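# Press bearings to work order, sort parts into trays

## Task

Act as the press-cell operator and assume nothing about what the previous shift left behind. Complete the work order shown in the reference image and place the good part in the good tray. An end plate whose bearing sticks up proud and can still be pressed in goes to the rework tray. Any other faulty join goes to the scrap tray. At the end, the machine and the gauge must both be idle with no alarm standing, the guard must be shut, and nothing may remain inside the guard.

## Robot and tools

SETUP. Two six-joint arms, left_arm and right_arm, each carrying a two-finger gripper. The scene frame has its origin at table height, midway between the nominal bases. +z is up, +x points out over the table, and left_arm sits on the +y side. The calibrated bases are left_arm (-0.015, +0.568, +0.230) m and right_arm (+0.019, -0.448, +0.230) m. Each gripper's fingers point along its own +z axis and close along its own y axis. end_effector_position is the point between the closed pads. The fingertips extend about 33 mm past that point.

THE 18-NUMBER ROW. Every motion command is one list of 18 numbers in [-1, 1] that covers both arms, even when only one arm moves. The first nine belong to left_arm: dx, dy, dz, rx, ry, rz, then gripper position, force_limit, speed. The next nine are the same fields for right_arm. dx..rz are an offset, not a pose. They are measured from that arm's Hand target as it stood when the action or move began, along that Hand target's own axes. 1.0 equals 0.6 m of translation, or 180 degrees for the rotation vector (rx, ry, rz). Rows within one action all count from the same starting point, not from the previous row. Sending the same offset again therefore moves the arm further. Six zeros re-command the current Hand target. Gripper position: +1 is fully open (140 mm), about -0.8 is where the pads meet, and -1 closes until blocked. force_limit runs from about 14 N at -1 to 58 N at +1. speed runs from about 30 mm/s at -1 to 250 mm/s at +1. Both default to +1, and a faster close grips harder. To keep a gripper unchanged, resend its previous three numbers, because 0 is itself a command.

execute_actions: {actions: [...], cameras}. Each action may carry "rows" (1 to 15 rows, one per 1/30 s step), "steps" (1 to 450, default 15), "until" (conditions on machine or gauge fields, using "=", "!=", "<", "<=", ">" or ">=" for numbers, or {"all":{"status":"ended"}} / {"any":{...}}), and device commands. After the last row the arms keep heading for that row's target, so allow enough steps for long moves. Ramp offsets up gradually (+0.01 per row is about 0.18 m/s) so a held part is not shaken loose.

move: {target, speed, blend, stop_force, zero, blocking, cameras}. target is one 18-number row, or a list of up to 15 rows. All offsets in it count from the starting Hand targets. The path is straight. speed is in m/s (0.002 to 2, default 0.25). blend is a corner radius in m. stop_force (10 to 80 N, applied to both arms) ends an arm's path on contact. It is unreliable for light pushes, near singular poses, or while the gripper turns, and a fast touch can still fault. Leave stop_force out when backing away from a contact. blocking=false returns early; follow it with wait or stop. Moves take at most 10 s. The result adds a move: line such as done, off_target, held or fault.

wait {seconds 0-10}, stop {} (brakes a running move), zoom_image {camera, region [x0,y0,x1,y1], at most 504x504}, show_instructions {} (shows the work order), finished_scene {scene}.

Cameras: cam_high, cam_low, cam_nest, cam_left_wrist, cam_right_wrist. Each is 672x504.

MACHINE (servo press facing +x). Commands go under the key "machine", either as an object or as a list of up to 8 objects: guard shut/open, clamp clamp/open, page setup/readings/curve, and register + value + write together. Keys: cycle_start, feed_hold, reset, home, touch, tare. Heights are in mm above the nest plane and forces in N. The plate sits in the nest with its bore up. The bearing rests in the bore's mouth. A loose sleeve must stand centred on the bearing to within about 1 mm and square. The guard must be shut to run. A gripper holding anything over the nest, or a guard that is blocked, counts as a cabinet fault: motion is refused and the machine raises cell_fault. Check program, program_revision and ram_zero against the work order, and check cell_zero with tare. touch reports touch_z, which shows how high the part stands. Result fields include state, guard_state, clamp_state, entry, alarm, join_f, peak_f, end_z, ok, cycles and curve points. reset clears an alarm. home raises the ram.

GAUGE. Send {"gauge":{"measure":true}} with a single flat piece under the lens and everything else clear. The reading finishes about 12 s later, when readings increments. no_1..no_5 are measured sizes in mm for the drawing's requirements.

GRIPPING. Send position -1 and confirm object_status is 2. Grip with the outer quarter of the pads, because the fingers fold nearer the palm. Arm faults occur at 144 N of outside force or at a joint's torque limit. Either one stops the arm for 10 s.

AVOID: dropping parts, parts falling off the table, contact between the two arms, hard impacts or pressing far past a firm contact, leaving the ram crashed or an alarm standing, and leaving the guard open or a piece inside it at the end.

Each tool is called after "Call:" by a JSON object that holds its "api" and its "payload", one argument or row to a line.

Reference images:

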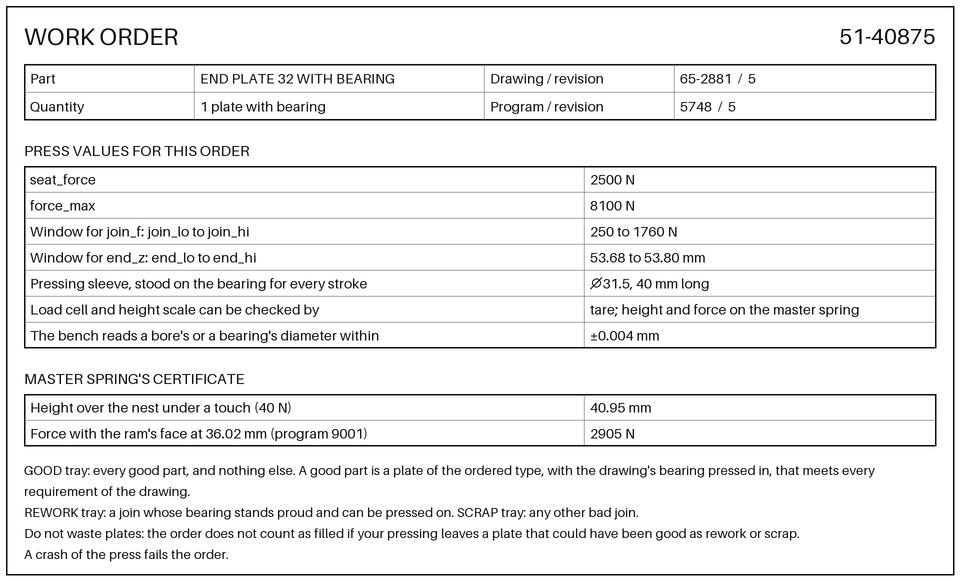

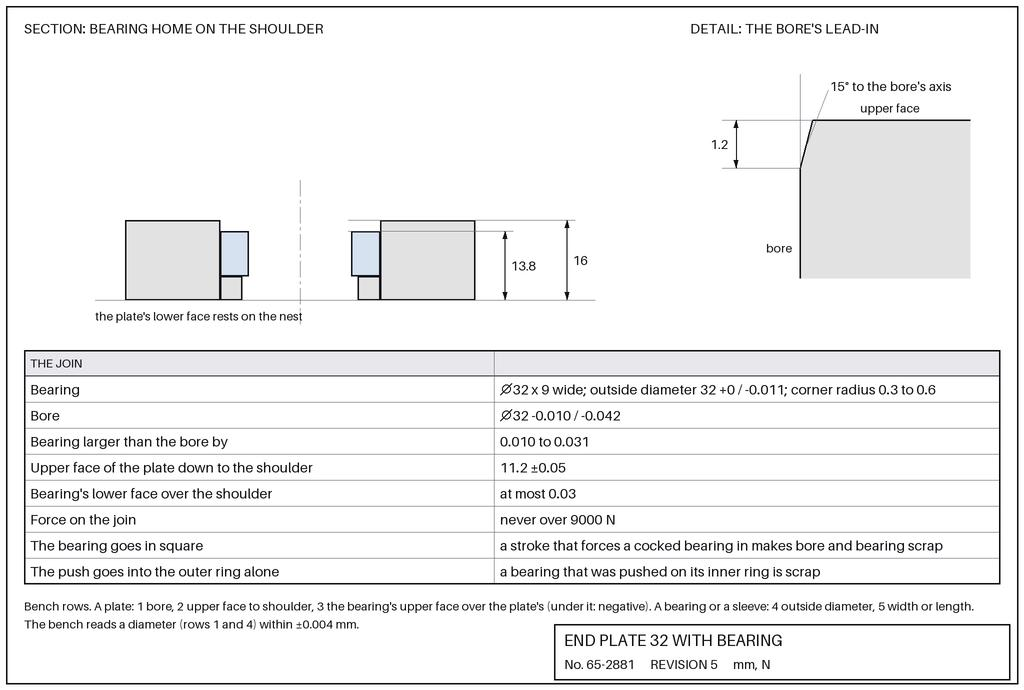

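## Session

Call:
{"api": "execute_actions", "payload": {
  "actions": []
}}

Scene clock: 0.00 s.
left_arm: end_effector_position=(+0.4230, +0.5551, +0.5986) position_measured=3 object_status=3 end_effector_quat_wxyz=(-0.034, +0.999, +0.007, +0.018) | right_arm: end_effector_position=(+0.4574, -0.4666, +0.5986) position_measured=3 object_status=3 end_effector_quat_wxyz=(-0.033, +0.999, +0.002, +0.019)
Joint positions: left_arm=[-0.195 -0.211 1.886 0.073 1.442 1.383] | right_arm=[-0.195 -0.211 1.886 0.073 1.442 1.383]
Joint velocities: within noise
Joint torques (N m): no reading
External joint torques (N m): no reading
Flange force (N): no reading
Hand target: left_arm +0.4230, +0.5551, +0.5986; -0.034, +0.999, +0.007, +0.018 | right_arm +0.4574, -0.4666, +0.5986; -0.033, +0.999, +0.002, +0.019
Tool commands: left_gripper/position=+1.0 left_gripper/force_limit=+1.0 left_gripper/speed=+1.0 right_gripper/position=+1.0 right_gripper/force_limit=+1.0 right_gripper/speed=+1.0
machine.setup: program=+5748 ram_zero=+157.720 seat_force=+210 force_max=+8100 join_lo=+250 join_hi=+1760 end_lo=+53.680 end_hi=+53.800 cell_gain=+0.455 cell_zero=+176 program_revision=+5 program_top=+53.800 stored1_number=+5748 stored1_revision=+5 stored2_number=+2644 stored2_revision=+4 stored3_number=+5998 stored3_revision=+6 stored4_number=+8405 stored4_revision=+2 stored5_number=+9001 stored5_revision=+1
machine: state=idle guard_state=shut clamp_state=closed_empty guard_answer=taken clamp_answer=taken page=setup entry=no_entry entries=0 alarm=no_alarm queue=idle queue_left=0
gauge: message=nothing_yet readings=0 no_1=0.000 no_2=0.000 no_3=0.000 no_4=0.000 no_5=0.000

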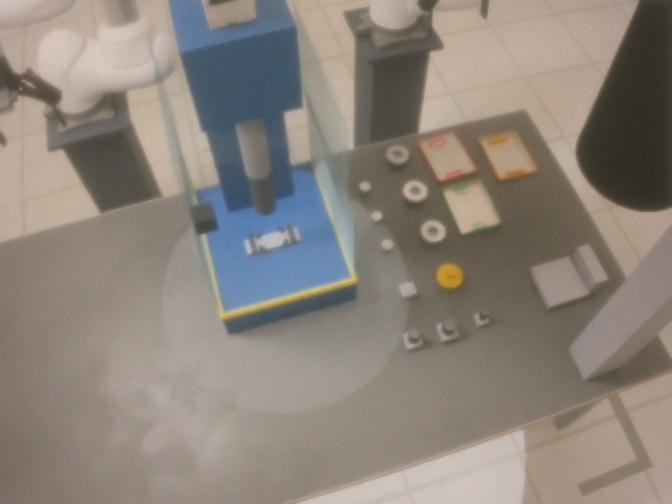

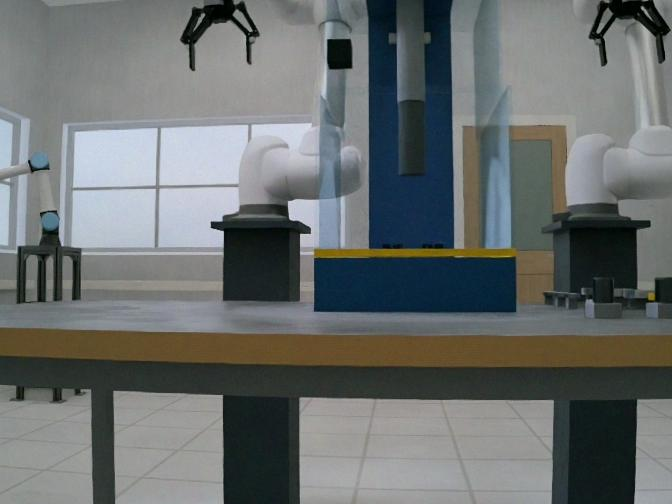

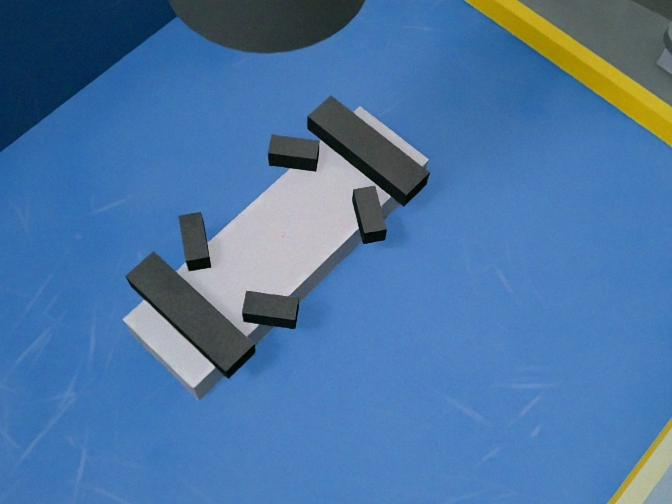

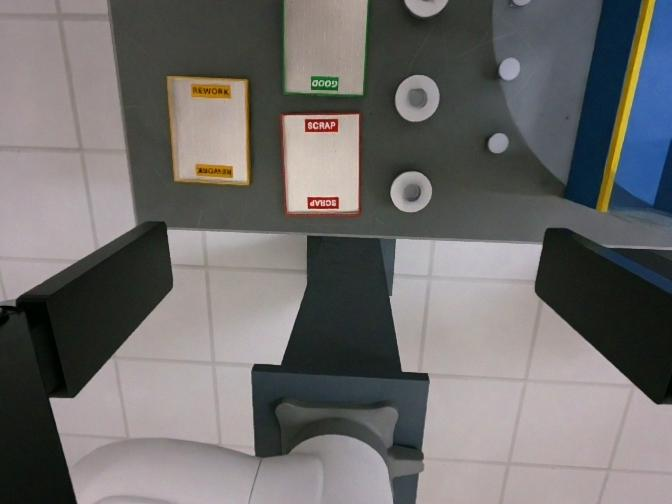

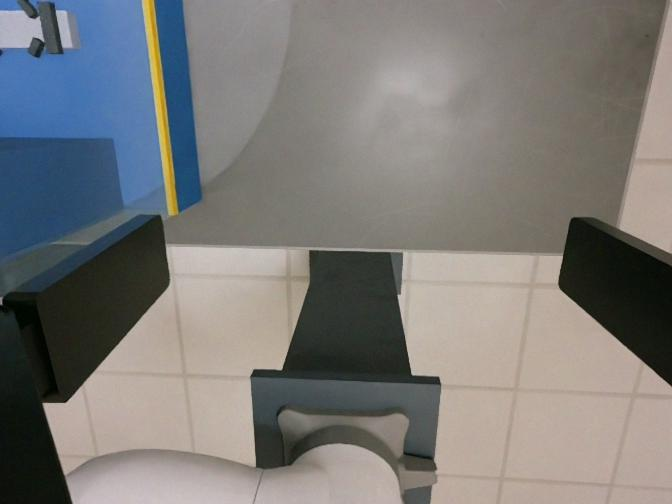

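Call:
{"api": "zoom_image", "payload": {
  "camera": "cam_high",
  "region": [340, 120, 640, 360]
}}

Call:
{"api": "zoom_image", "payload": {
  "camera": "cam_high",
  "region": [150, 120, 380, 340]
}}

Call:
{"api": "zoom_image", "payload": {
  "camera": "cam_left_wrist",
  "region": [110, 0, 610, 240]
}}

Call:
{"api": "zoom_image", "payload": {
  "camera": "cam_low",
  "region": [480, 200, 672, 360]
}}

Scaled by 1.680 from the camera's 672x504 image, which has a finer 960x720 frame.

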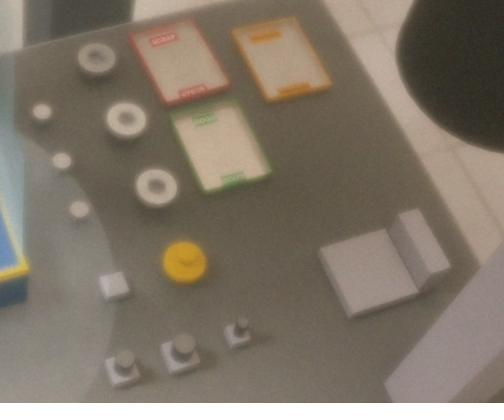

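Scaled by 2.191 from the camera's 672x504 image, which has a finer 960x720 frame.

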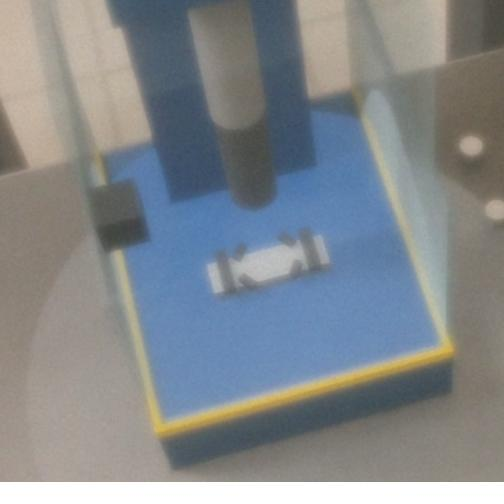

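Scaled by 1.008 from the camera's 672x504 image, which has a finer 960x720 frame.

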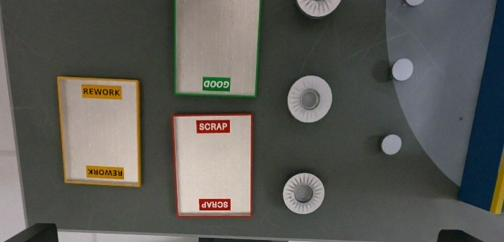

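Scaled by 2.625 from the camera's 672x504 image, which has a finer 960x720 frame.

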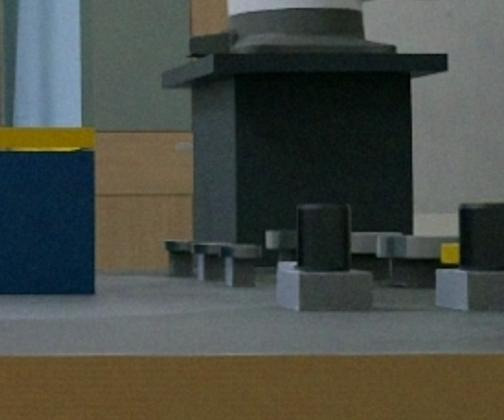

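Call:
{"api": "move", "payload": {
  "target": [0.547, 0.208, 0.006, -0.0216, -0.0116, 0, 1, 1, 1, 0, 0, 0, 0, 0, 0, 1, 1, 1],
  "cameras": ["cam_left_wrist", "cam_low", "cam_high"]
}}

Scene clock: 11.63 s.
left_arm: end_effector_position=(+0.7530, +0.4353, +0.5989) position_measured=3 object_status=3 end_effector_quat_wxyz=(+0.001, +1.000, +0.007, +0.001) | right_arm: end_effector_position=(+0.4574, -0.4666, +0.5986) position_measured=3 object_status=3 end_effector_quat_wxyz=(-0.033, +0.999, +0.002, +0.019)
Joint positions: left_arm=[-0.246 0.363 1.261 -0.001 1.516 1.34] | right_arm=[-0.195 -0.211 1.886 0.073 1.442 1.383]
Joint torques (N m): left_arm=[-1.33 -79.88 -40.74 4.41 -0.2 0.22] | right_arm=[-2.33 -15.64 -42.69 4.42 -0.59 -0.49]
External joint torques (N m): left_arm=[1.46 0.35 -1.68 -0.05 0.14 -0.22] | right_arm=[2.31 -4.35 0.96 0.04 0.47 0.48]
Flange force (N): left_arm=[5.0 -0.7 -3.0] | right_arm=[-7.6 -7.2 0.1]
Hand target: left_arm +0.7530, +0.4353, +0.5989; +0.001, +1.000, +0.007, +0.000 | right_arm +0.4574, -0.4666, +0.5986; -0.033, +0.999, +0.002, +0.019
Off the commanded pose: left_arm 0.000 m, 0 deg | right_arm 0.000 m, 0 deg.
machine.setup: program=+5748 ram_zero=+157.720 seat_force=+210 force_max=+8100 join_lo=+250 join_hi=+1760 end_lo=+53.680 end_hi=+53.800 cell_gain=+0.455 cell_zero=+176 program_revision=+5 program_top=+53.800 stored1_number=+5748 stored1_revision=+5 stored2_number=+2644 stored2_revision=+4 stored3_number=+5998 stored3_revision=+6 stored4_number=+8405 stored4_revision=+2 stored5_number=+9001 stored5_revision=+1
machine: state=idle guard_state=shut clamp_state=closed_empty guard_answer=taken clamp_answer=taken page=setup entry=no_entry entries=0 alarm=no_alarm queue=idle queue_left=0
gauge: message=nothing_yet readings=0 no_1=0.000 no_2=0.000 no_3=0.000 no_4=0.000 no_5=0.000
move: done
camera_calibration:
cam_left_wrist: T_world_to_cam=[[0.049299, -0.998717, 0.0115979, 0.396889], [-0.944719, -0.0428585, 0.325068, 0.539863], [-0.324154, -0.0269823, -0.945619, 0.968677], [0, 0, 0, 1]] pos_world=[0.804454, 0.445654, 0.735905]
Images, in order (width x height): cam_high 672x504, cam_low 672x504, cam_left_wrist 672x504.

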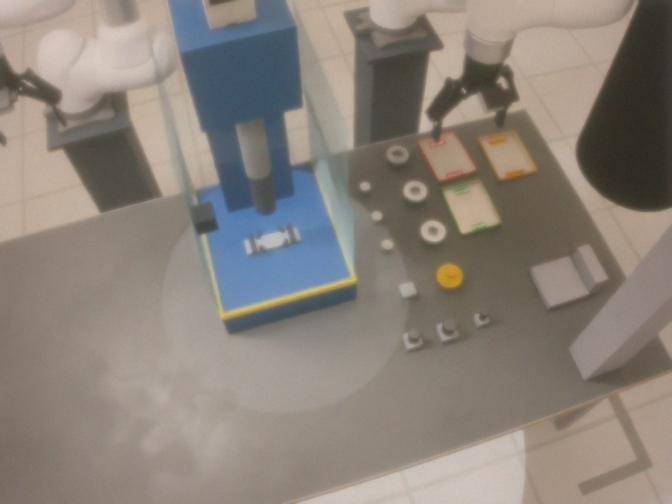

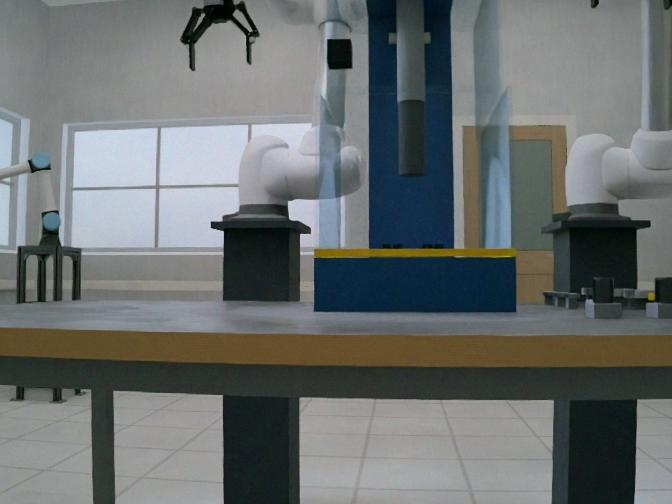

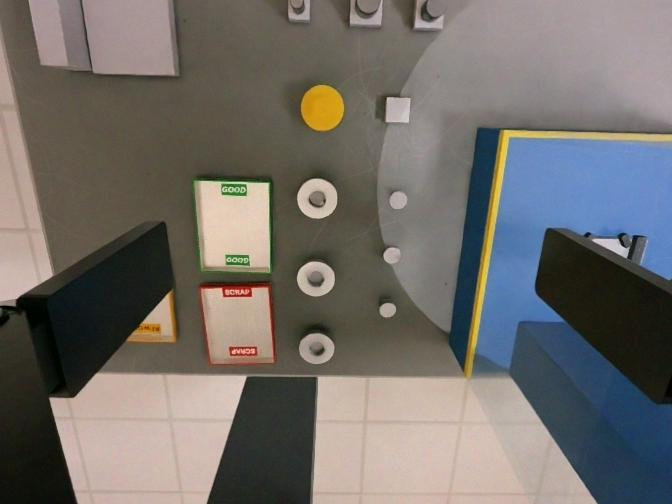

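Call:
{"api": "zoom_image", "payload": {
  "camera": "cam_left_wrist",
  "region": [280, 160, 420, 380]
}}

Call:
{"api": "zoom_image", "payload": {
  "camera": "cam_left_wrist",
  "region": [270, 0, 470, 150]
}}

Call:
{"api": "zoom_image", "payload": {
  "camera": "cam_low",
  "region": [532, 260, 672, 330]
}}

Scaled by 2.291 from the camera's 672x504 image, which has a finer 960x720 frame.

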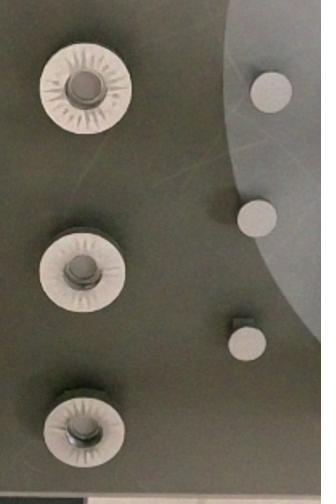

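Scaled by 2.520 from the camera's 672x504 image, which has a finer 960x720 frame.

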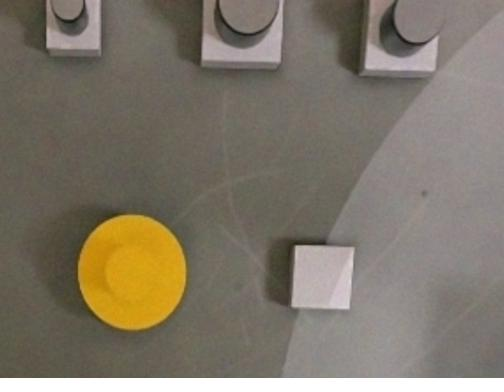

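Scaled by 3.600 from the camera's 672x504 image, which has a finer 960x720 frame.

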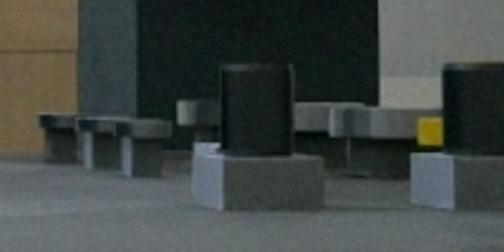

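Call:
{"api": "move", "payload": {
  "target": [-0.138, 0.025, 0.448, 0, 0, 0, 1, 1, 1, 0, 0, 0, 0, 0, 0, 1, 1, 1],
  "cameras": ["cam_left_wrist"]
}}

Call:
{"api": "zoom_image", "payload": {
  "camera": "cam_left_wrist",
  "region": [220, 50, 400, 270]
}}

Call:
{"api": "zoom_image", "payload": {
  "camera": "cam_left_wrist",
  "region": [380, 50, 520, 420]
}}

Call:
{"api": "zoom_image", "payload": {
  "camera": "cam_left_wrist",
  "region": [220, 250, 400, 470]
}}

Scene clock: 20.67 s.
left_arm: end_effector_position=(+0.6707, +0.4187, +0.3301) position_measured=3 object_status=3 end_effector_quat_wxyz=(+0.001, +1.000, +0.007, +0.000) | right_arm: end_effector_position=(+0.4574, -0.4666, +0.5986) position_measured=3 object_status=3 end_effector_quat_wxyz=(-0.033, +0.999, +0.002, +0.019)
Joint positions: left_arm=[-0.294 0.375 1.755 -0.001 1.011 1.293] | right_arm=[-0.195 -0.211 1.886 0.073 1.442 1.383]
Joint torques (N m): left_arm=[-0.93 -74.55 -34.7 3.84 -0.19 0.19] | right_arm=[-2.23 -15.8 -42.64 4.41 -0.62 -0.5]
External joint torques (N m): left_arm=[0.96 0.23 -1.43 -0.13 0.12 -0.19] | right_arm=[2.19 -4.11 0.93 0.05 0.5 0.5]
Flange force (N): left_arm=[3.6 -0.3 -1.2] | right_arm=[-7.2 -6.9 0.0]
Hand target: left_arm +0.6707, +0.4188, +0.3300; +0.001, +1.000, +0.007, +0.000 | right_arm +0.4574, -0.4666, +0.5986; -0.033, +0.999, +0.002, +0.019
Off the commanded pose: left_arm 0.000 m, 0 deg | right_arm 0.000 m, 0 deg.
machine.setup: program=+5748 ram_zero=+157.720 seat_force=+210 force_max=+8100 join_lo=+250 join_hi=+1760 end_lo=+53.680 end_hi=+53.800 cell_gain=+0.455 cell_zero=+176 program_revision=+5 program_top=+53.800 stored1_number=+5748 stored1_revision=+5 stored2_number=+2644 stored2_revision=+4 stored3_number=+5998 stored3_revision=+6 stored4_number=+8405 stored4_revision=+2 stored5_number=+9001 stored5_revision=+1
machine: state=idle guard_state=shut clamp_state=closed_empty guard_answer=taken clamp_answer=taken page=setup entry=no_entry entries=0 alarm=no_alarm queue=idle queue_left=0
gauge: message=nothing_yet readings=0 no_1=0.000 no_2=0.000 no_3=0.000 no_4=0.000 no_5=0.000
move: done
camera_calibration:
cam_left_wrist: T_world_to_cam=[[0.049459, -0.998707, 0.0117484, 0.387296], [-0.944681, -0.0429583, 0.325166, 0.548783], [-0.32424, -0.0271808, -0.945584, 0.687406], [0, 0, 0, 1]] pos_world=[0.722154, 0.429055, 0.467005]
Images, in order (width x height): cam_left_wrist 672x504.

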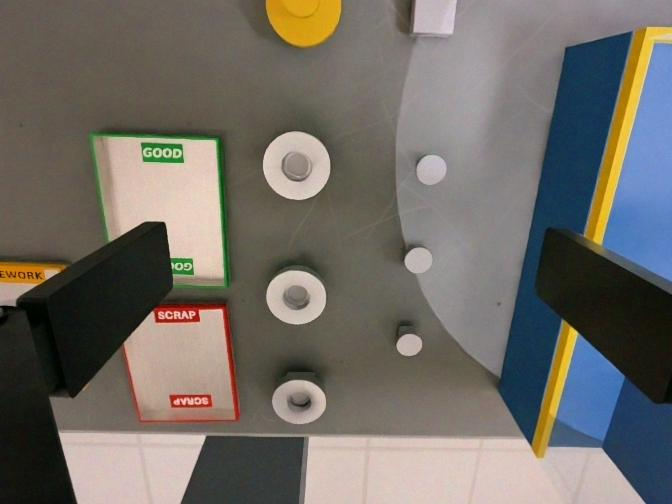

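Scaled by 2.291 from the camera's 672x504 image, which has a finer 960x720 frame.

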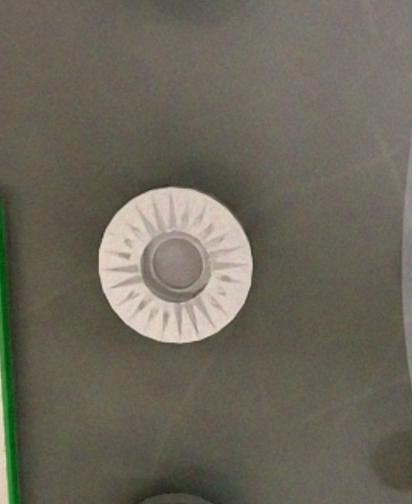

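Scaled by 1.362 from the camera's 672x504 image, which has a finer 960x720 frame.

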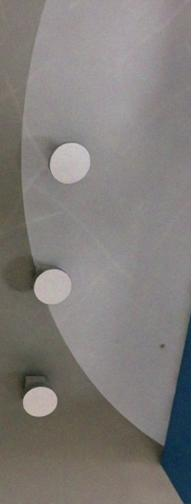

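Scaled by 2.291 from the camera's 672x504 image, which has a finer 960x720 frame.

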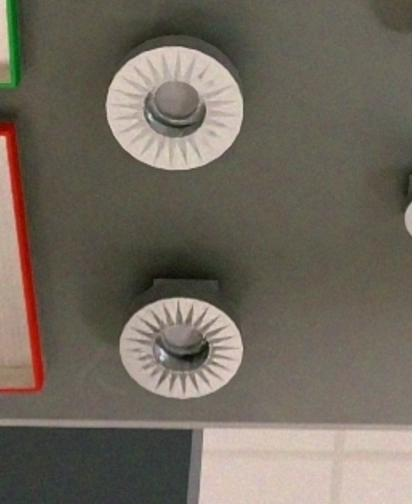

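Call:
{"api": "move", "payload": {
  "target": [0.05, -0.06, 0.3, 0, 0, 0, 1, 1, 1, 0, 0, 0, 0, 0, 0, 1, 1, 1],
  "cameras": ["cam_left_wrist"]
}}

Call:
{"api": "zoom_image", "payload": {
  "camera": "cam_left_wrist",
  "region": [220, 150, 460, 390]
}}

Call:
{"api": "move", "payload": {
  "target": [-0.25, 0, 0, 0, 0, 0, 1, 1, 1, 0, 0, 0, 0, 0, 0, 1, 1, 1],
  "cameras": ["cam_left_wrist"]
}}

Call:
{"api": "zoom_image", "payload": {
  "camera": "cam_left_wrist",
  "region": [220, 150, 460, 390]
}}

Call:
{"api": "move", "payload": {
  "target": [-0.24, 0, 0, 0, 0, 0, 1, 1, 1, 0, 0, 0, 0, 0, 0, 1, 1, 1],
  "cameras": ["cam_left_wrist"]
}}

Call:
{"api": "zoom_image", "payload": {
  "camera": "cam_left_wrist",
  "region": [220, 150, 460, 390]
}}

Scene clock: 24.17 s.
left_arm: end_effector_position=(+0.7004, +0.4550, +0.1501) position_measured=3 object_status=3 end_effector_quat_wxyz=(+0.001, +1.000, +0.007, +0.000) | right_arm: end_effector_position=(+0.4574, -0.4666, +0.5986) position_measured=3 object_status=3 end_effector_quat_wxyz=(-0.033, +0.999, +0.002, +0.019)
Joint positions: left_arm=[-0.235 0.594 1.809 -0.001 0.737 1.352] | right_arm=[-0.195 -0.211 1.886 0.073 1.442 1.383]
Joint torques (N m): left_arm=[-0.83 -86.46 -27.82 3.1 -0.17 0.18] | right_arm=[-2.41 -15.47 -42.93 4.42 -0.57 -0.51]
External joint torques (N m): left_arm=[0.87 -0.64 -0.88 -0.15 0.11 -0.18] | right_arm=[2.37 -4.44 1.23 0.04 0.46 0.51]
Flange force (N): left_arm=[1.5 -0.7 -1.2] | right_arm=[-8.1 -7.5 0.6]
Hand target: left_arm +0.7004, +0.4550, +0.1500; +0.001, +1.000, +0.007, +0.000 | right_arm +0.4574, -0.4666, +0.5986; -0.033, +0.999, +0.002, +0.019
Off the commanded pose: left_arm 0.000 m, 0 deg | right_arm 0.000 m, 0 deg.
machine.setup: program=+5748 ram_zero=+157.720 seat_force=+210 force_max=+8100 join_lo=+250 join_hi=+1760 end_lo=+53.680 end_hi=+53.800 cell_gain=+0.455 cell_zero=+176 program_revision=+5 program_top=+53.800 stored1_number=+5748 stored1_revision=+5 stored2_number=+2644 stored2_revision=+4 stored3_number=+5998 stored3_revision=+6 stored4_number=+8405 stored4_revision=+2 stored5_number=+9001 stored5_revision=+1
machine: state=idle guard_state=shut clamp_state=closed_empty guard_answer=taken clamp_answer=taken page=setup entry=no_entry entries=0 alarm=no_alarm queue=idle queue_left=0
gauge: message=nothing_yet readings=0 no_1=0.000 no_2=0.000 no_3=0.000 no_4=0.000 no_5=0.000
move: done
camera_calibration:
cam_left_wrist: T_world_to_cam=[[0.0492984, -0.998717, 0.0115933, 0.424369], [-0.944688, -0.042857, 0.325157, 0.636795], [-0.324243, -0.0269818, -0.945589, 0.527696], [0, 0, 0, 1]] pos_world=[0.751754, 0.465354, 0.287005]
Images, in order (width x height): cam_left_wrist 672x504.

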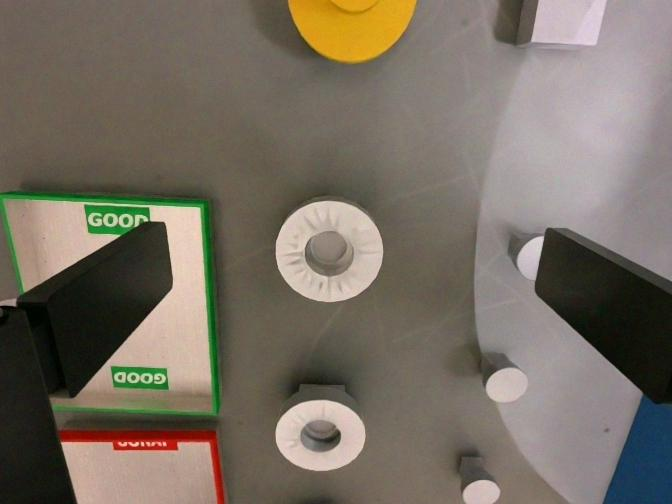

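Scaled by 2.100 from the camera's 672x504 image, which has a finer 960x720 frame.

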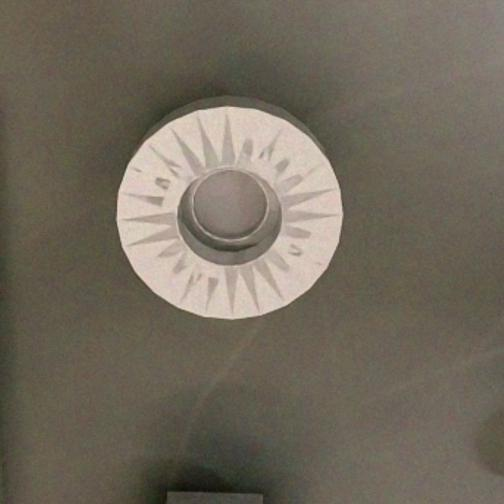

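Scene clock: 25.20 s.
left_arm: end_effector_position=(+0.5504, +0.4528, +0.1499) position_measured=3 object_status=3 end_effector_quat_wxyz=(+0.001, +1.000, +0.007, +0.000) | right_arm: end_effector_position=(+0.4574, -0.4666, +0.5986) position_measured=3 object_status=3 end_effector_quat_wxyz=(-0.033, +0.999, +0.002, +0.019)
Joint positions: left_arm=[-0.292 0.435 2.109 -0.001 0.597 1.296] | right_arm=[-0.195 -0.211 1.886 0.073 1.442 1.383]
Joint torques (N m): left_arm=[-0.94 -68.8 -22.03 2.55 -0.13 0.18] | right_arm=[-2.49 -15.66 -42.71 4.42 -0.52 -0.54]
External joint torques (N m): left_arm=[0.92 0.8 -1.98 -0.08 0.06 -0.18] | right_arm=[2.44 -4.21 1 0.04 0.39 0.54]
Flange force (N): left_arm=[5.0 -0.2 0.5] | right_arm=[-7.3 -7.6 0.4]
Hand target: left_arm +0.5504, +0.4528, +0.1499; +0.001, +1.000, +0.007, +0.000 | right_arm +0.4574, -0.4666, +0.5986; -0.033, +0.999, +0.002, +0.019
Off the commanded pose: left_arm 0.000 m, 0 deg | right_arm 0.000 m, 0 deg.
machine.setup: program=+5748 ram_zero=+157.720 seat_force=+210 force_max=+8100 join_lo=+250 join_hi=+1760 end_lo=+53.680 end_hi=+53.800 cell_gain=+0.455 cell_zero=+176 program_revision=+5 program_top=+53.800 stored1_number=+5748 stored1_revision=+5 stored2_number=+2644 stored2_revision=+4 stored3_number=+5998 stored3_revision=+6 stored4_number=+8405 stored4_revision=+2 stored5_number=+9001 stored5_revision=+1
machine: state=idle guard_state=shut clamp_state=closed_empty guard_answer=taken clamp_answer=taken page=setup entry=no_entry entries=0 alarm=no_alarm queue=idle queue_left=0
gauge: message=nothing_yet readings=0 no_1=0.000 no_2=0.000 no_3=0.000 no_4=0.000 no_5=0.000
move: done
camera_calibration:
cam_left_wrist: T_world_to_cam=[[0.0493316, -0.998714, 0.0116875, 0.429516], [-0.944687, -0.0428577, 0.325161, 0.495156], [-0.324242, -0.0270817, -0.945586, 0.478888], [0, 0, 0, 1]] pos_world=[0.601854, 0.463154, 0.286805]
Images, in order (width x height): cam_left_wrist 672x504.

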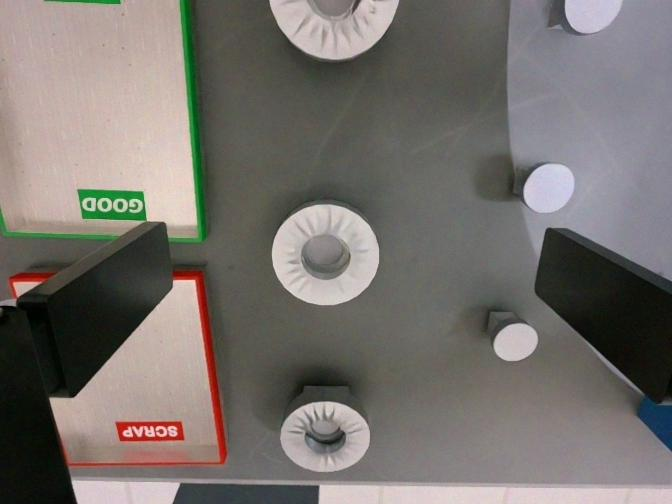

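Scaled by 2.100 from the camera's 672x504 image, which has a finer 960x720 frame.

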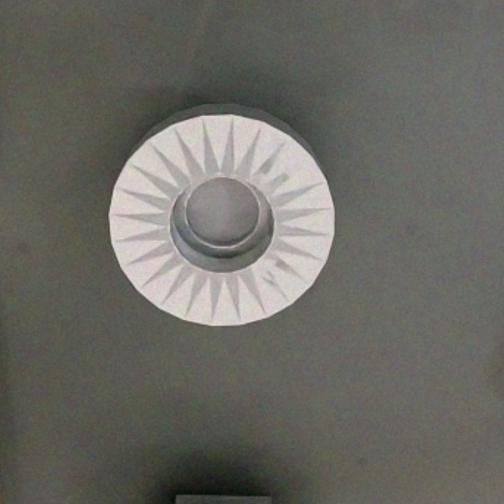

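Scene clock: 26.23 s.
left_arm: end_effector_position=(+0.4064, +0.4507, +0.1497) position_measured=3 object_status=3 end_effector_quat_wxyz=(+0.001, +1.000, +0.007, +0.000) | right_arm: end_effector_position=(+0.4574, -0.4666, +0.5986) position_measured=3 object_status=3 end_effector_quat_wxyz=(-0.033, +0.999, +0.002, +0.019)
Joint positions: left_arm=[-0.381 0.286 2.37 -0.001 0.484 1.206] | right_arm=[-0.195 -0.211 1.886 0.073 1.442 1.383]
Joint torques (N m): left_arm=[-0.71 -48.98 -19.3 2.27 -0.19 0.22] | right_arm=[-2.43 -15.32 -42.83 4.4 -0.57 -0.46]
External joint torques (N m): left_arm=[0.74 -0.28 -0.64 -0.22 0.12 -0.22] | right_arm=[2.4 -4.58 1.13 0.05 0.45 0.45]
Flange force (N): left_arm=[1.3 -0.8 -1.1] | right_arm=[-8.2 -7.4 0.4]
Hand target: left_arm +0.4064, +0.4507, +0.1498; +0.001, +1.000, +0.007, +0.000 | right_arm +0.4574, -0.4666, +0.5986; -0.033, +0.999, +0.002, +0.019
Off the commanded pose: left_arm 0.000 m, 0 deg | right_arm 0.000 m, 0 deg.
machine.setup: program=+5748 ram_zero=+157.720 seat_force=+210 force_max=+8100 join_lo=+250 join_hi=+1760 end_lo=+53.680 end_hi=+53.800 cell_gain=+0.455 cell_zero=+176 program_revision=+5 program_top=+53.800 stored1_number=+5748 stored1_revision=+5 stored2_number=+2644 stored2_revision=+4 stored3_number=+5998 stored3_revision=+6 stored4_number=+8405 stored4_revision=+2 stored5_number=+9001 stored5_revision=+1
machine: state=idle guard_state=shut clamp_state=closed_empty guard_answer=taken clamp_answer=taken page=setup entry=no_entry entries=0 alarm=no_alarm queue=idle queue_left=0
gauge: message=nothing_yet readings=0 no_1=0.000 no_2=0.000 no_3=0.000 no_4=0.000 no_5=0.000
move: done
camera_calibration:
cam_left_wrist: T_world_to_cam=[[0.0493316, -0.998714, 0.0116875, 0.434524], [-0.944687, -0.0428577, 0.325161, 0.359063], [-0.324242, -0.0270817, -0.945586, 0.432046], [0, 0, 0, 1]] pos_world=[0.457854, 0.461054, 0.286705]
Images, in order (width x height): cam_left_wrist 672x504.

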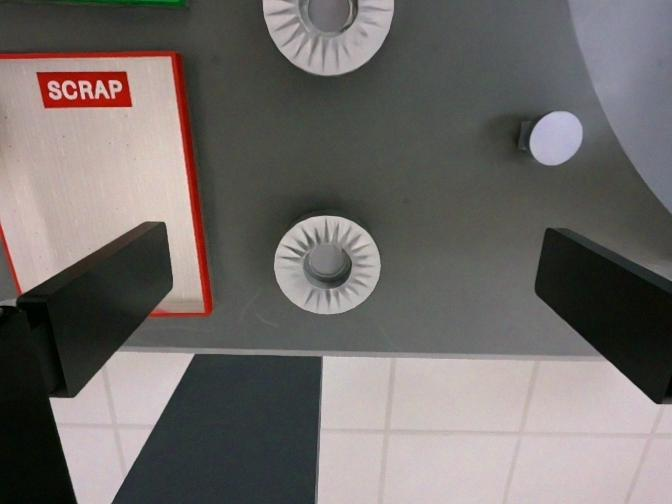

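Scaled by 2.100 from the camera's 672x504 image, which has a finer 960x720 frame.

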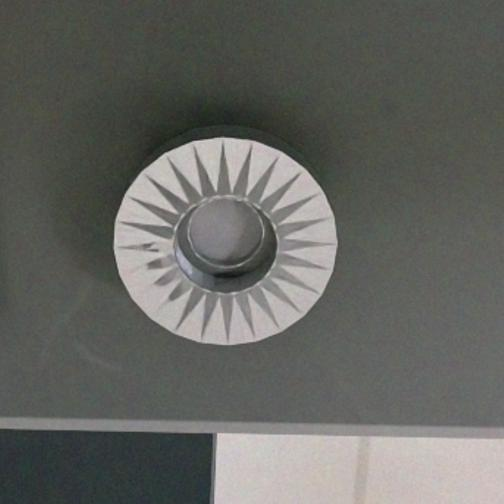

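Call:
{"api": "move", "payload": {
  "target": [0.5477, 0.109, 0.083, 0, 0, 0, -1, -1, 0, 0, 0, 0, 0, 0, 0, 1, 1, 1],
  "cameras": ["cam_left_wrist"]
}}

Call:
{"api": "zoom_image", "payload": {
  "camera": "cam_left_wrist",
  "region": [180, 0, 520, 300]
}}

Scene clock: 33.93 s.
left_arm: end_effector_position=(+0.7360, +0.3901, +0.1004) position_measured=233 object_status=3 end_effector_quat_wxyz=(+0.001, +1.000, +0.007, +0.000) | right_arm: end_effector_position=(+0.4574, -0.4666, +0.5986) position_measured=3 object_status=3 end_effector_quat_wxyz=(-0.033, +0.999, +0.002, +0.019)
Joint positions: left_arm=[-0.308 0.707 1.716 -0.001 0.718 1.279] | right_arm=[-0.195 -0.211 1.886 0.073 1.442 1.383]
Joint torques (N m): left_arm=[-1.29 -96.66 -26.47 3.02 -0.05 0.29] | right_arm=[-2.67 -15.52 -42.74 4.46 -0.56 -0.49]
External joint torques (N m): left_arm=[1.3 0.86 -1.47 -0.14 -0.01 -0.29] | right_arm=[2.67 -4.52 0.98 0.01 0.44 0.49]
Flange force (N): left_arm=[4.5 -0.2 0.9] | right_arm=[-7.8 -8.1 0.2]
Hand target: left_arm +0.7360, +0.3901, +0.1003; +0.001, +1.000, +0.007, +0.000 | right_arm +0.4574, -0.4666, +0.5986; -0.033, +0.999, +0.002, +0.019
Off the commanded pose: left_arm 0.000 m, 0 deg | right_arm 0.000 m, 0 deg.
machine.setup: program=+5748 ram_zero=+157.720 seat_force=+210 force_max=+8100 join_lo=+250 join_hi=+1760 end_lo=+53.680 end_hi=+53.800 cell_gain=+0.455 cell_zero=+176 program_revision=+5 program_top=+53.800 stored1_number=+5748 stored1_revision=+5 stored2_number=+2644 stored2_revision=+4 stored3_number=+5998 stored3_revision=+6 stored4_number=+8405 stored4_revision=+2 stored5_number=+9001 stored5_revision=+1
machine: state=idle guard_state=shut clamp_state=closed_empty guard_answer=taken clamp_answer=taken page=setup entry=no_entry entries=0 alarm=no_alarm queue=idle queue_left=0
gauge: message=nothing_yet readings=0 no_1=0.000 no_2=0.000 no_3=0.000 no_4=0.000 no_5=0.000
move: done
camera_calibration:
cam_left_wrist: T_world_to_cam=[[0.0492984, -0.998717, 0.0115933, 0.358369], [-0.944688, -0.042857, 0.325157, 0.683899], [-0.324243, -0.0269818, -0.945589, 0.490524], [0, 0, 0, 1]] pos_world=[0.787454, 0.400454, 0.237305]
Images, in order (width x height): cam_left_wrist 672x504.

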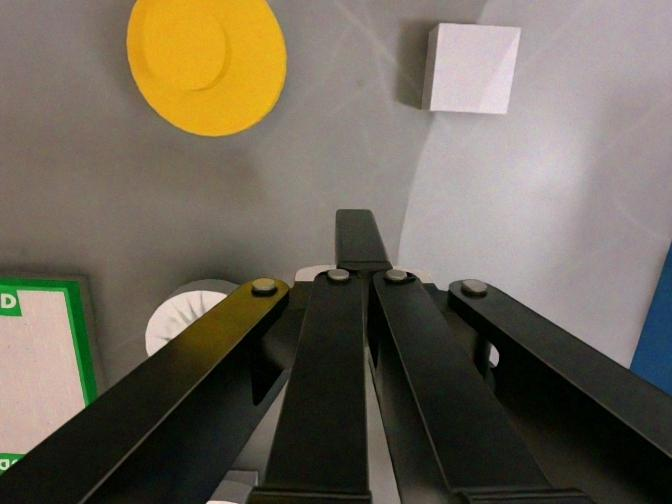

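Scaled by 1.482 from the camera's 672x504 image, which has a finer 960x720 frame.

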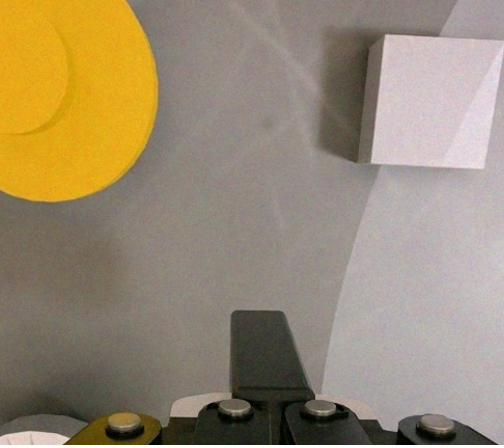

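Call:
{"api": "move", "payload": {
  "target": [0, 0, 0.07, 0, 0, 0, -1, -1, 0, 0, 0, 0, 0, 0, 0, 1, 1, 1],
  "speed": 0.1
}}

Call:
{"api": "move", "payload": {
  "target": [0, 0, 0.06, 0, 0, 0, -1, -1, 0, 0, 0, 0, 0, 0, 0, 1, 1, 1],
  "speed": 0.008,
  "stop_force": 10,
  "cameras": ["cam_left_wrist", "cam_low"]
}}

Scene clock: 36.03 s.
left_arm: end_effector_position=(+0.7359, +0.3901, +0.0583) position_measured=233 object_status=3 end_effector_quat_wxyz=(+0.001, +1.000, +0.007, +0.000) | right_arm: end_effector_position=(+0.4574, -0.4666, +0.5986) position_measured=3 object_status=3 end_effector_quat_wxyz=(-0.033, +0.999, +0.002, +0.019)
Joint positions: left_arm=[-0.308 0.76 1.719 -0.001 0.662 1.279] | right_arm=[-0.195 -0.211 1.886 0.073 1.442 1.383]
Joint torques (N m): left_arm=[-0.93 -98.35 -25.01 2.81 -0.14 0.13] | right_arm=[-2.25 -14.98 -42.79 4.43 -0.51 -0.47]
External joint torques (N m): left_arm=[1.01 0.57 -0.98 -0.13 0.09 -0.13] | right_arm=[2.26 -5.23 1.04 0.03 0.4 0.46]
Flange force (N): left_arm=[3.1 -0.4 0.6] | right_arm=[-9.2 -7.2 0.2]
Hand target: left_arm +0.7360, +0.3900, +0.0583; +0.001, +1.000, +0.007, +0.000 | right_arm +0.4574, -0.4666, +0.5986; -0.033, +0.999, +0.002, +0.019
Off the commanded pose: left_arm 0.000 m, 0 deg | right_arm 0.000 m, 0 deg.
machine.setup: program=+5748 ram_zero=+157.720 seat_force=+210 force_max=+8100 join_lo=+250 join_hi=+1760 end_lo=+53.680 end_hi=+53.800 cell_gain=+0.455 cell_zero=+176 program_revision=+5 program_top=+53.800 stored1_number=+5748 stored1_revision=+5 stored2_number=+2644 stored2_revision=+4 stored3_number=+5998 stored3_revision=+6 stored4_number=+8405 stored4_revision=+2 stored5_number=+9001 stored5_revision=+1
machine: state=idle guard_state=shut clamp_state=closed_empty guard_answer=taken clamp_answer=taken page=setup entry=no_entry entries=0 alarm=no_alarm queue=idle queue_left=0
gauge: message=nothing_yet readings=0 no_1=0.000 no_2=0.000 no_3=0.000 no_4=0.000 no_5=0.000
move: done

Scene clock: 39.90 s.
left_arm: end_effector_position=(+0.7362, +0.3900, +0.0323) position_measured=233 object_status=3 end_effector_quat_wxyz=(+0.001, +1.000, +0.007, +0.001) | right_arm: end_effector_position=(+0.4574, -0.4666, +0.5986) position_measured=3 object_status=3 end_effector_quat_wxyz=(-0.033, +0.999, +0.002, +0.019)
Joint positions: left_arm=[-0.308 0.794 1.719 -0.001 0.628 1.279] | right_arm=[-0.195 -0.211 1.886 0.073 1.442 1.383]
Joint torques (N m): left_arm=[-2.21 -77.37 -21.15 2.54 -3.91 0.18] | right_arm=[-3.08 -15.8 -42.73 4.43 -0.56 -0.5]
External joint torques (N m): left_arm=[2.37 -22.04 -3.78 0.03 3.86 -0.18] | right_arm=[3.07 -4.28 0.97 0.04 0.44 0.49]
Flange force (N): left_arm=[-6.6 -4.6 -33.8] | right_arm=[-7.2 -9.0 0.3]
Hand target: left_arm +0.7361, +0.3900, +0.0323; +0.001, +1.000, +0.007, +0.001 (not the last commanded pose) | right_arm +0.4574, -0.4666, +0.5986; -0.033, +0.999, +0.002, +0.019
Off the commanded pose: left_arm 0.010 m, 0 deg | right_arm 0.000 m, 0 deg.
machine.setup: program=+5748 ram_zero=+157.720 seat_force=+210 force_max=+8100 join_lo=+250 join_hi=+1760 end_lo=+53.680 end_hi=+53.800 cell_gain=+0.455 cell_zero=+176 program_revision=+5 program_top=+53.800 stored1_number=+5748 stored1_revision=+5 stored2_number=+2644 stored2_revision=+4 stored3_number=+5998 stored3_revision=+6 stored4_number=+8405 stored4_revision=+2 stored5_number=+9001 stored5_revision=+1
machine: state=idle guard_state=shut clamp_state=closed_empty guard_answer=taken clamp_answer=taken page=setup entry=no_entry entries=0 alarm=no_alarm queue=idle queue_left=0
gauge: message=nothing_yet readings=0 no_1=0.000 no_2=0.000 no_3=0.000 no_4=0.000 no_5=0.000
move: contact (left_arm)
camera_calibration:
cam_left_wrist: T_world_to_cam=[[0.0493282, -0.998714, 0.0116934, 0.359013], [-0.944728, -0.042856, 0.325041, 0.706183], [-0.324122, -0.0270808, -0.945628, 0.42611], [0, 0, 0, 1]] pos_world=[0.787554, 0.400354, 0.169205]
Images, in order (width x height): cam_low 672x504, cam_left_wrist 672x504.

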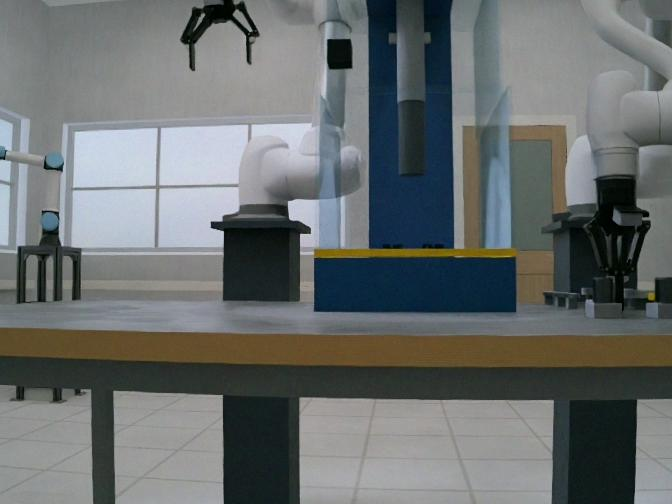

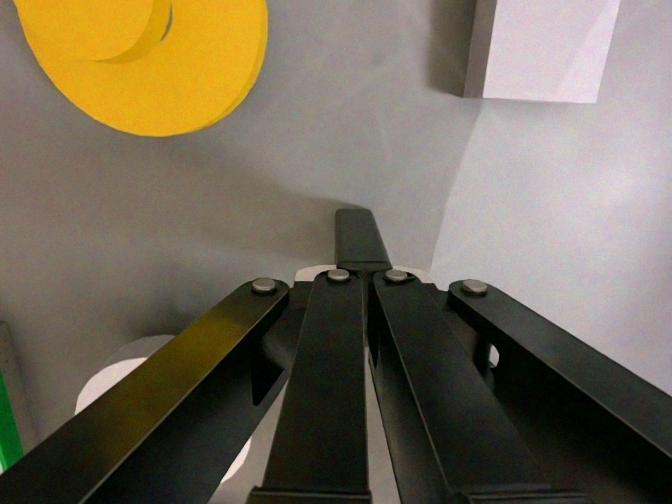

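Call:
{"api": "move", "payload": {
  "target": [0, 0, -0.25, 0, 0, 0, -1, -1, 0, 0, 0, 0, 0, 0, 0, 1, 1, 1],
  "cameras": ["cam_high", "cam_left_wrist"]
}}

Call:
{"api": "zoom_image", "payload": {
  "camera": "cam_high",
  "region": [512, 0, 672, 400]
}}

Call:
{"api": "zoom_image", "payload": {
  "camera": "cam_high",
  "region": [500, 200, 672, 330]
}}

Scene clock: 44.67 s.
left_arm: end_effector_position=(+0.7359, +0.3902, +0.1822) position_measured=233 object_status=3 end_effector_quat_wxyz=(+0.001, +1.000, +0.007, +0.000) | right_arm: end_effector_position=(+0.4574, -0.4666, +0.5986) position_measured=3 object_status=3 end_effector_quat_wxyz=(-0.033, +0.999, +0.002, +0.019)
Joint positions: left_arm=[-0.308 0.612 1.694 -0.001 0.835 1.279] | right_arm=[-0.195 -0.211 1.886 0.073 1.442 1.383]
Joint torques (N m): left_arm=[-0.77 -93.04 -30.46 3.38 -0.31 0.14] | right_arm=[-1.76 -15.4 -42.83 4.42 -0.58 -0.47]
External joint torques (N m): left_arm=[0.79 1.4 -1.08 -0.14 0.25 -0.14] | right_arm=[1.71 -4.4 1.16 0.03 0.46 0.47]
Flange force (N): left_arm=[4.5 0.3 0.7] | right_arm=[-8.2 -5.8 0.3]
Hand target: left_arm +0.7360, +0.3902, +0.1823; +0.001, +1.000, +0.007, +0.001 | right_arm +0.4574, -0.4666, +0.5986; -0.033, +0.999, +0.002, +0.019
Off the commanded pose: left_arm 0.000 m, 0 deg | right_arm 0.000 m, 0 deg.
machine.setup: program=+5748 ram_zero=+157.720 seat_force=+210 force_max=+8100 join_lo=+250 join_hi=+1760 end_lo=+53.680 end_hi=+53.800 cell_gain=+0.455 cell_zero=+176 program_revision=+5 program_top=+53.800 stored1_number=+5748 stored1_revision=+5 stored2_number=+2644 stored2_revision=+4 stored3_number=+5998 stored3_revision=+6 stored4_number=+8405 stored4_revision=+2 stored5_number=+9001 stored5_revision=+1
machine: state=idle guard_state=shut clamp_state=closed_empty guard_answer=taken clamp_answer=taken page=setup entry=no_entry entries=0 alarm=no_alarm queue=idle queue_left=0
gauge: message=nothing_yet readings=0 no_1=0.000 no_2=0.000 no_3=0.000 no_4=0.000 no_5=0.000
move: done
camera_calibration:
cam_left_wrist: T_world_to_cam=[[0.049299, -0.998717, 0.0115931, 0.357525], [-0.944688, -0.0428576, 0.325157, 0.657212], [-0.324243, -0.0269818, -0.945589, 0.567844], [0, 0, 0, 1]] pos_world=[0.787354, 0.400554, 0.319105]
Images, in order (width x height): cam_high 672x504, cam_left_wrist 672x504.

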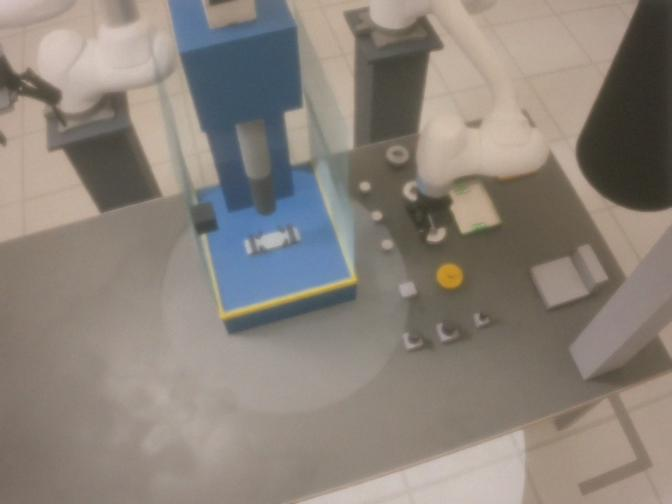

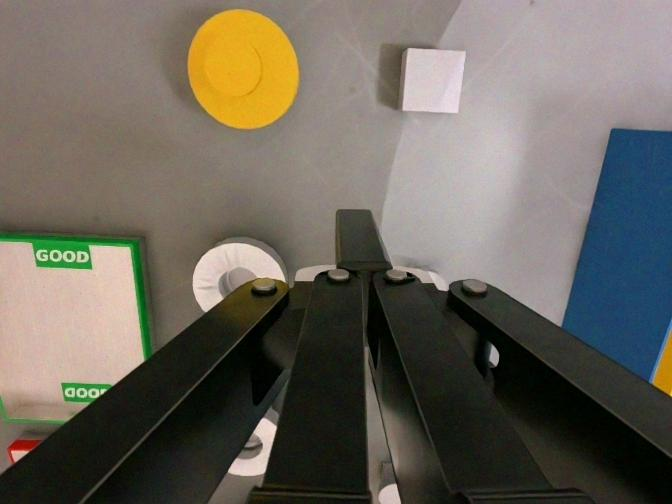

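Scaled by 1.260 from the camera's 672x504 image, which has a finer 960x720 frame.

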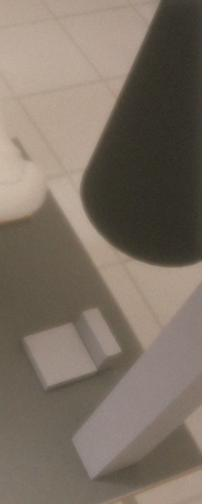

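Scaled by 2.930 from the camera's 672x504 image, which has a finer 960x720 frame.

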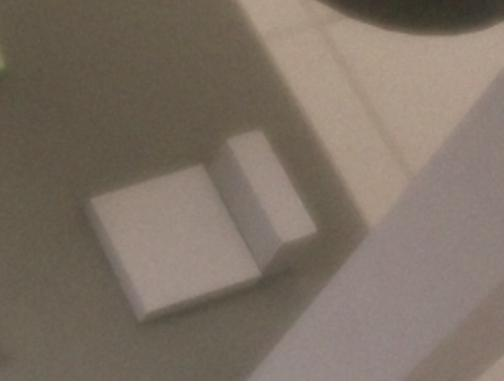

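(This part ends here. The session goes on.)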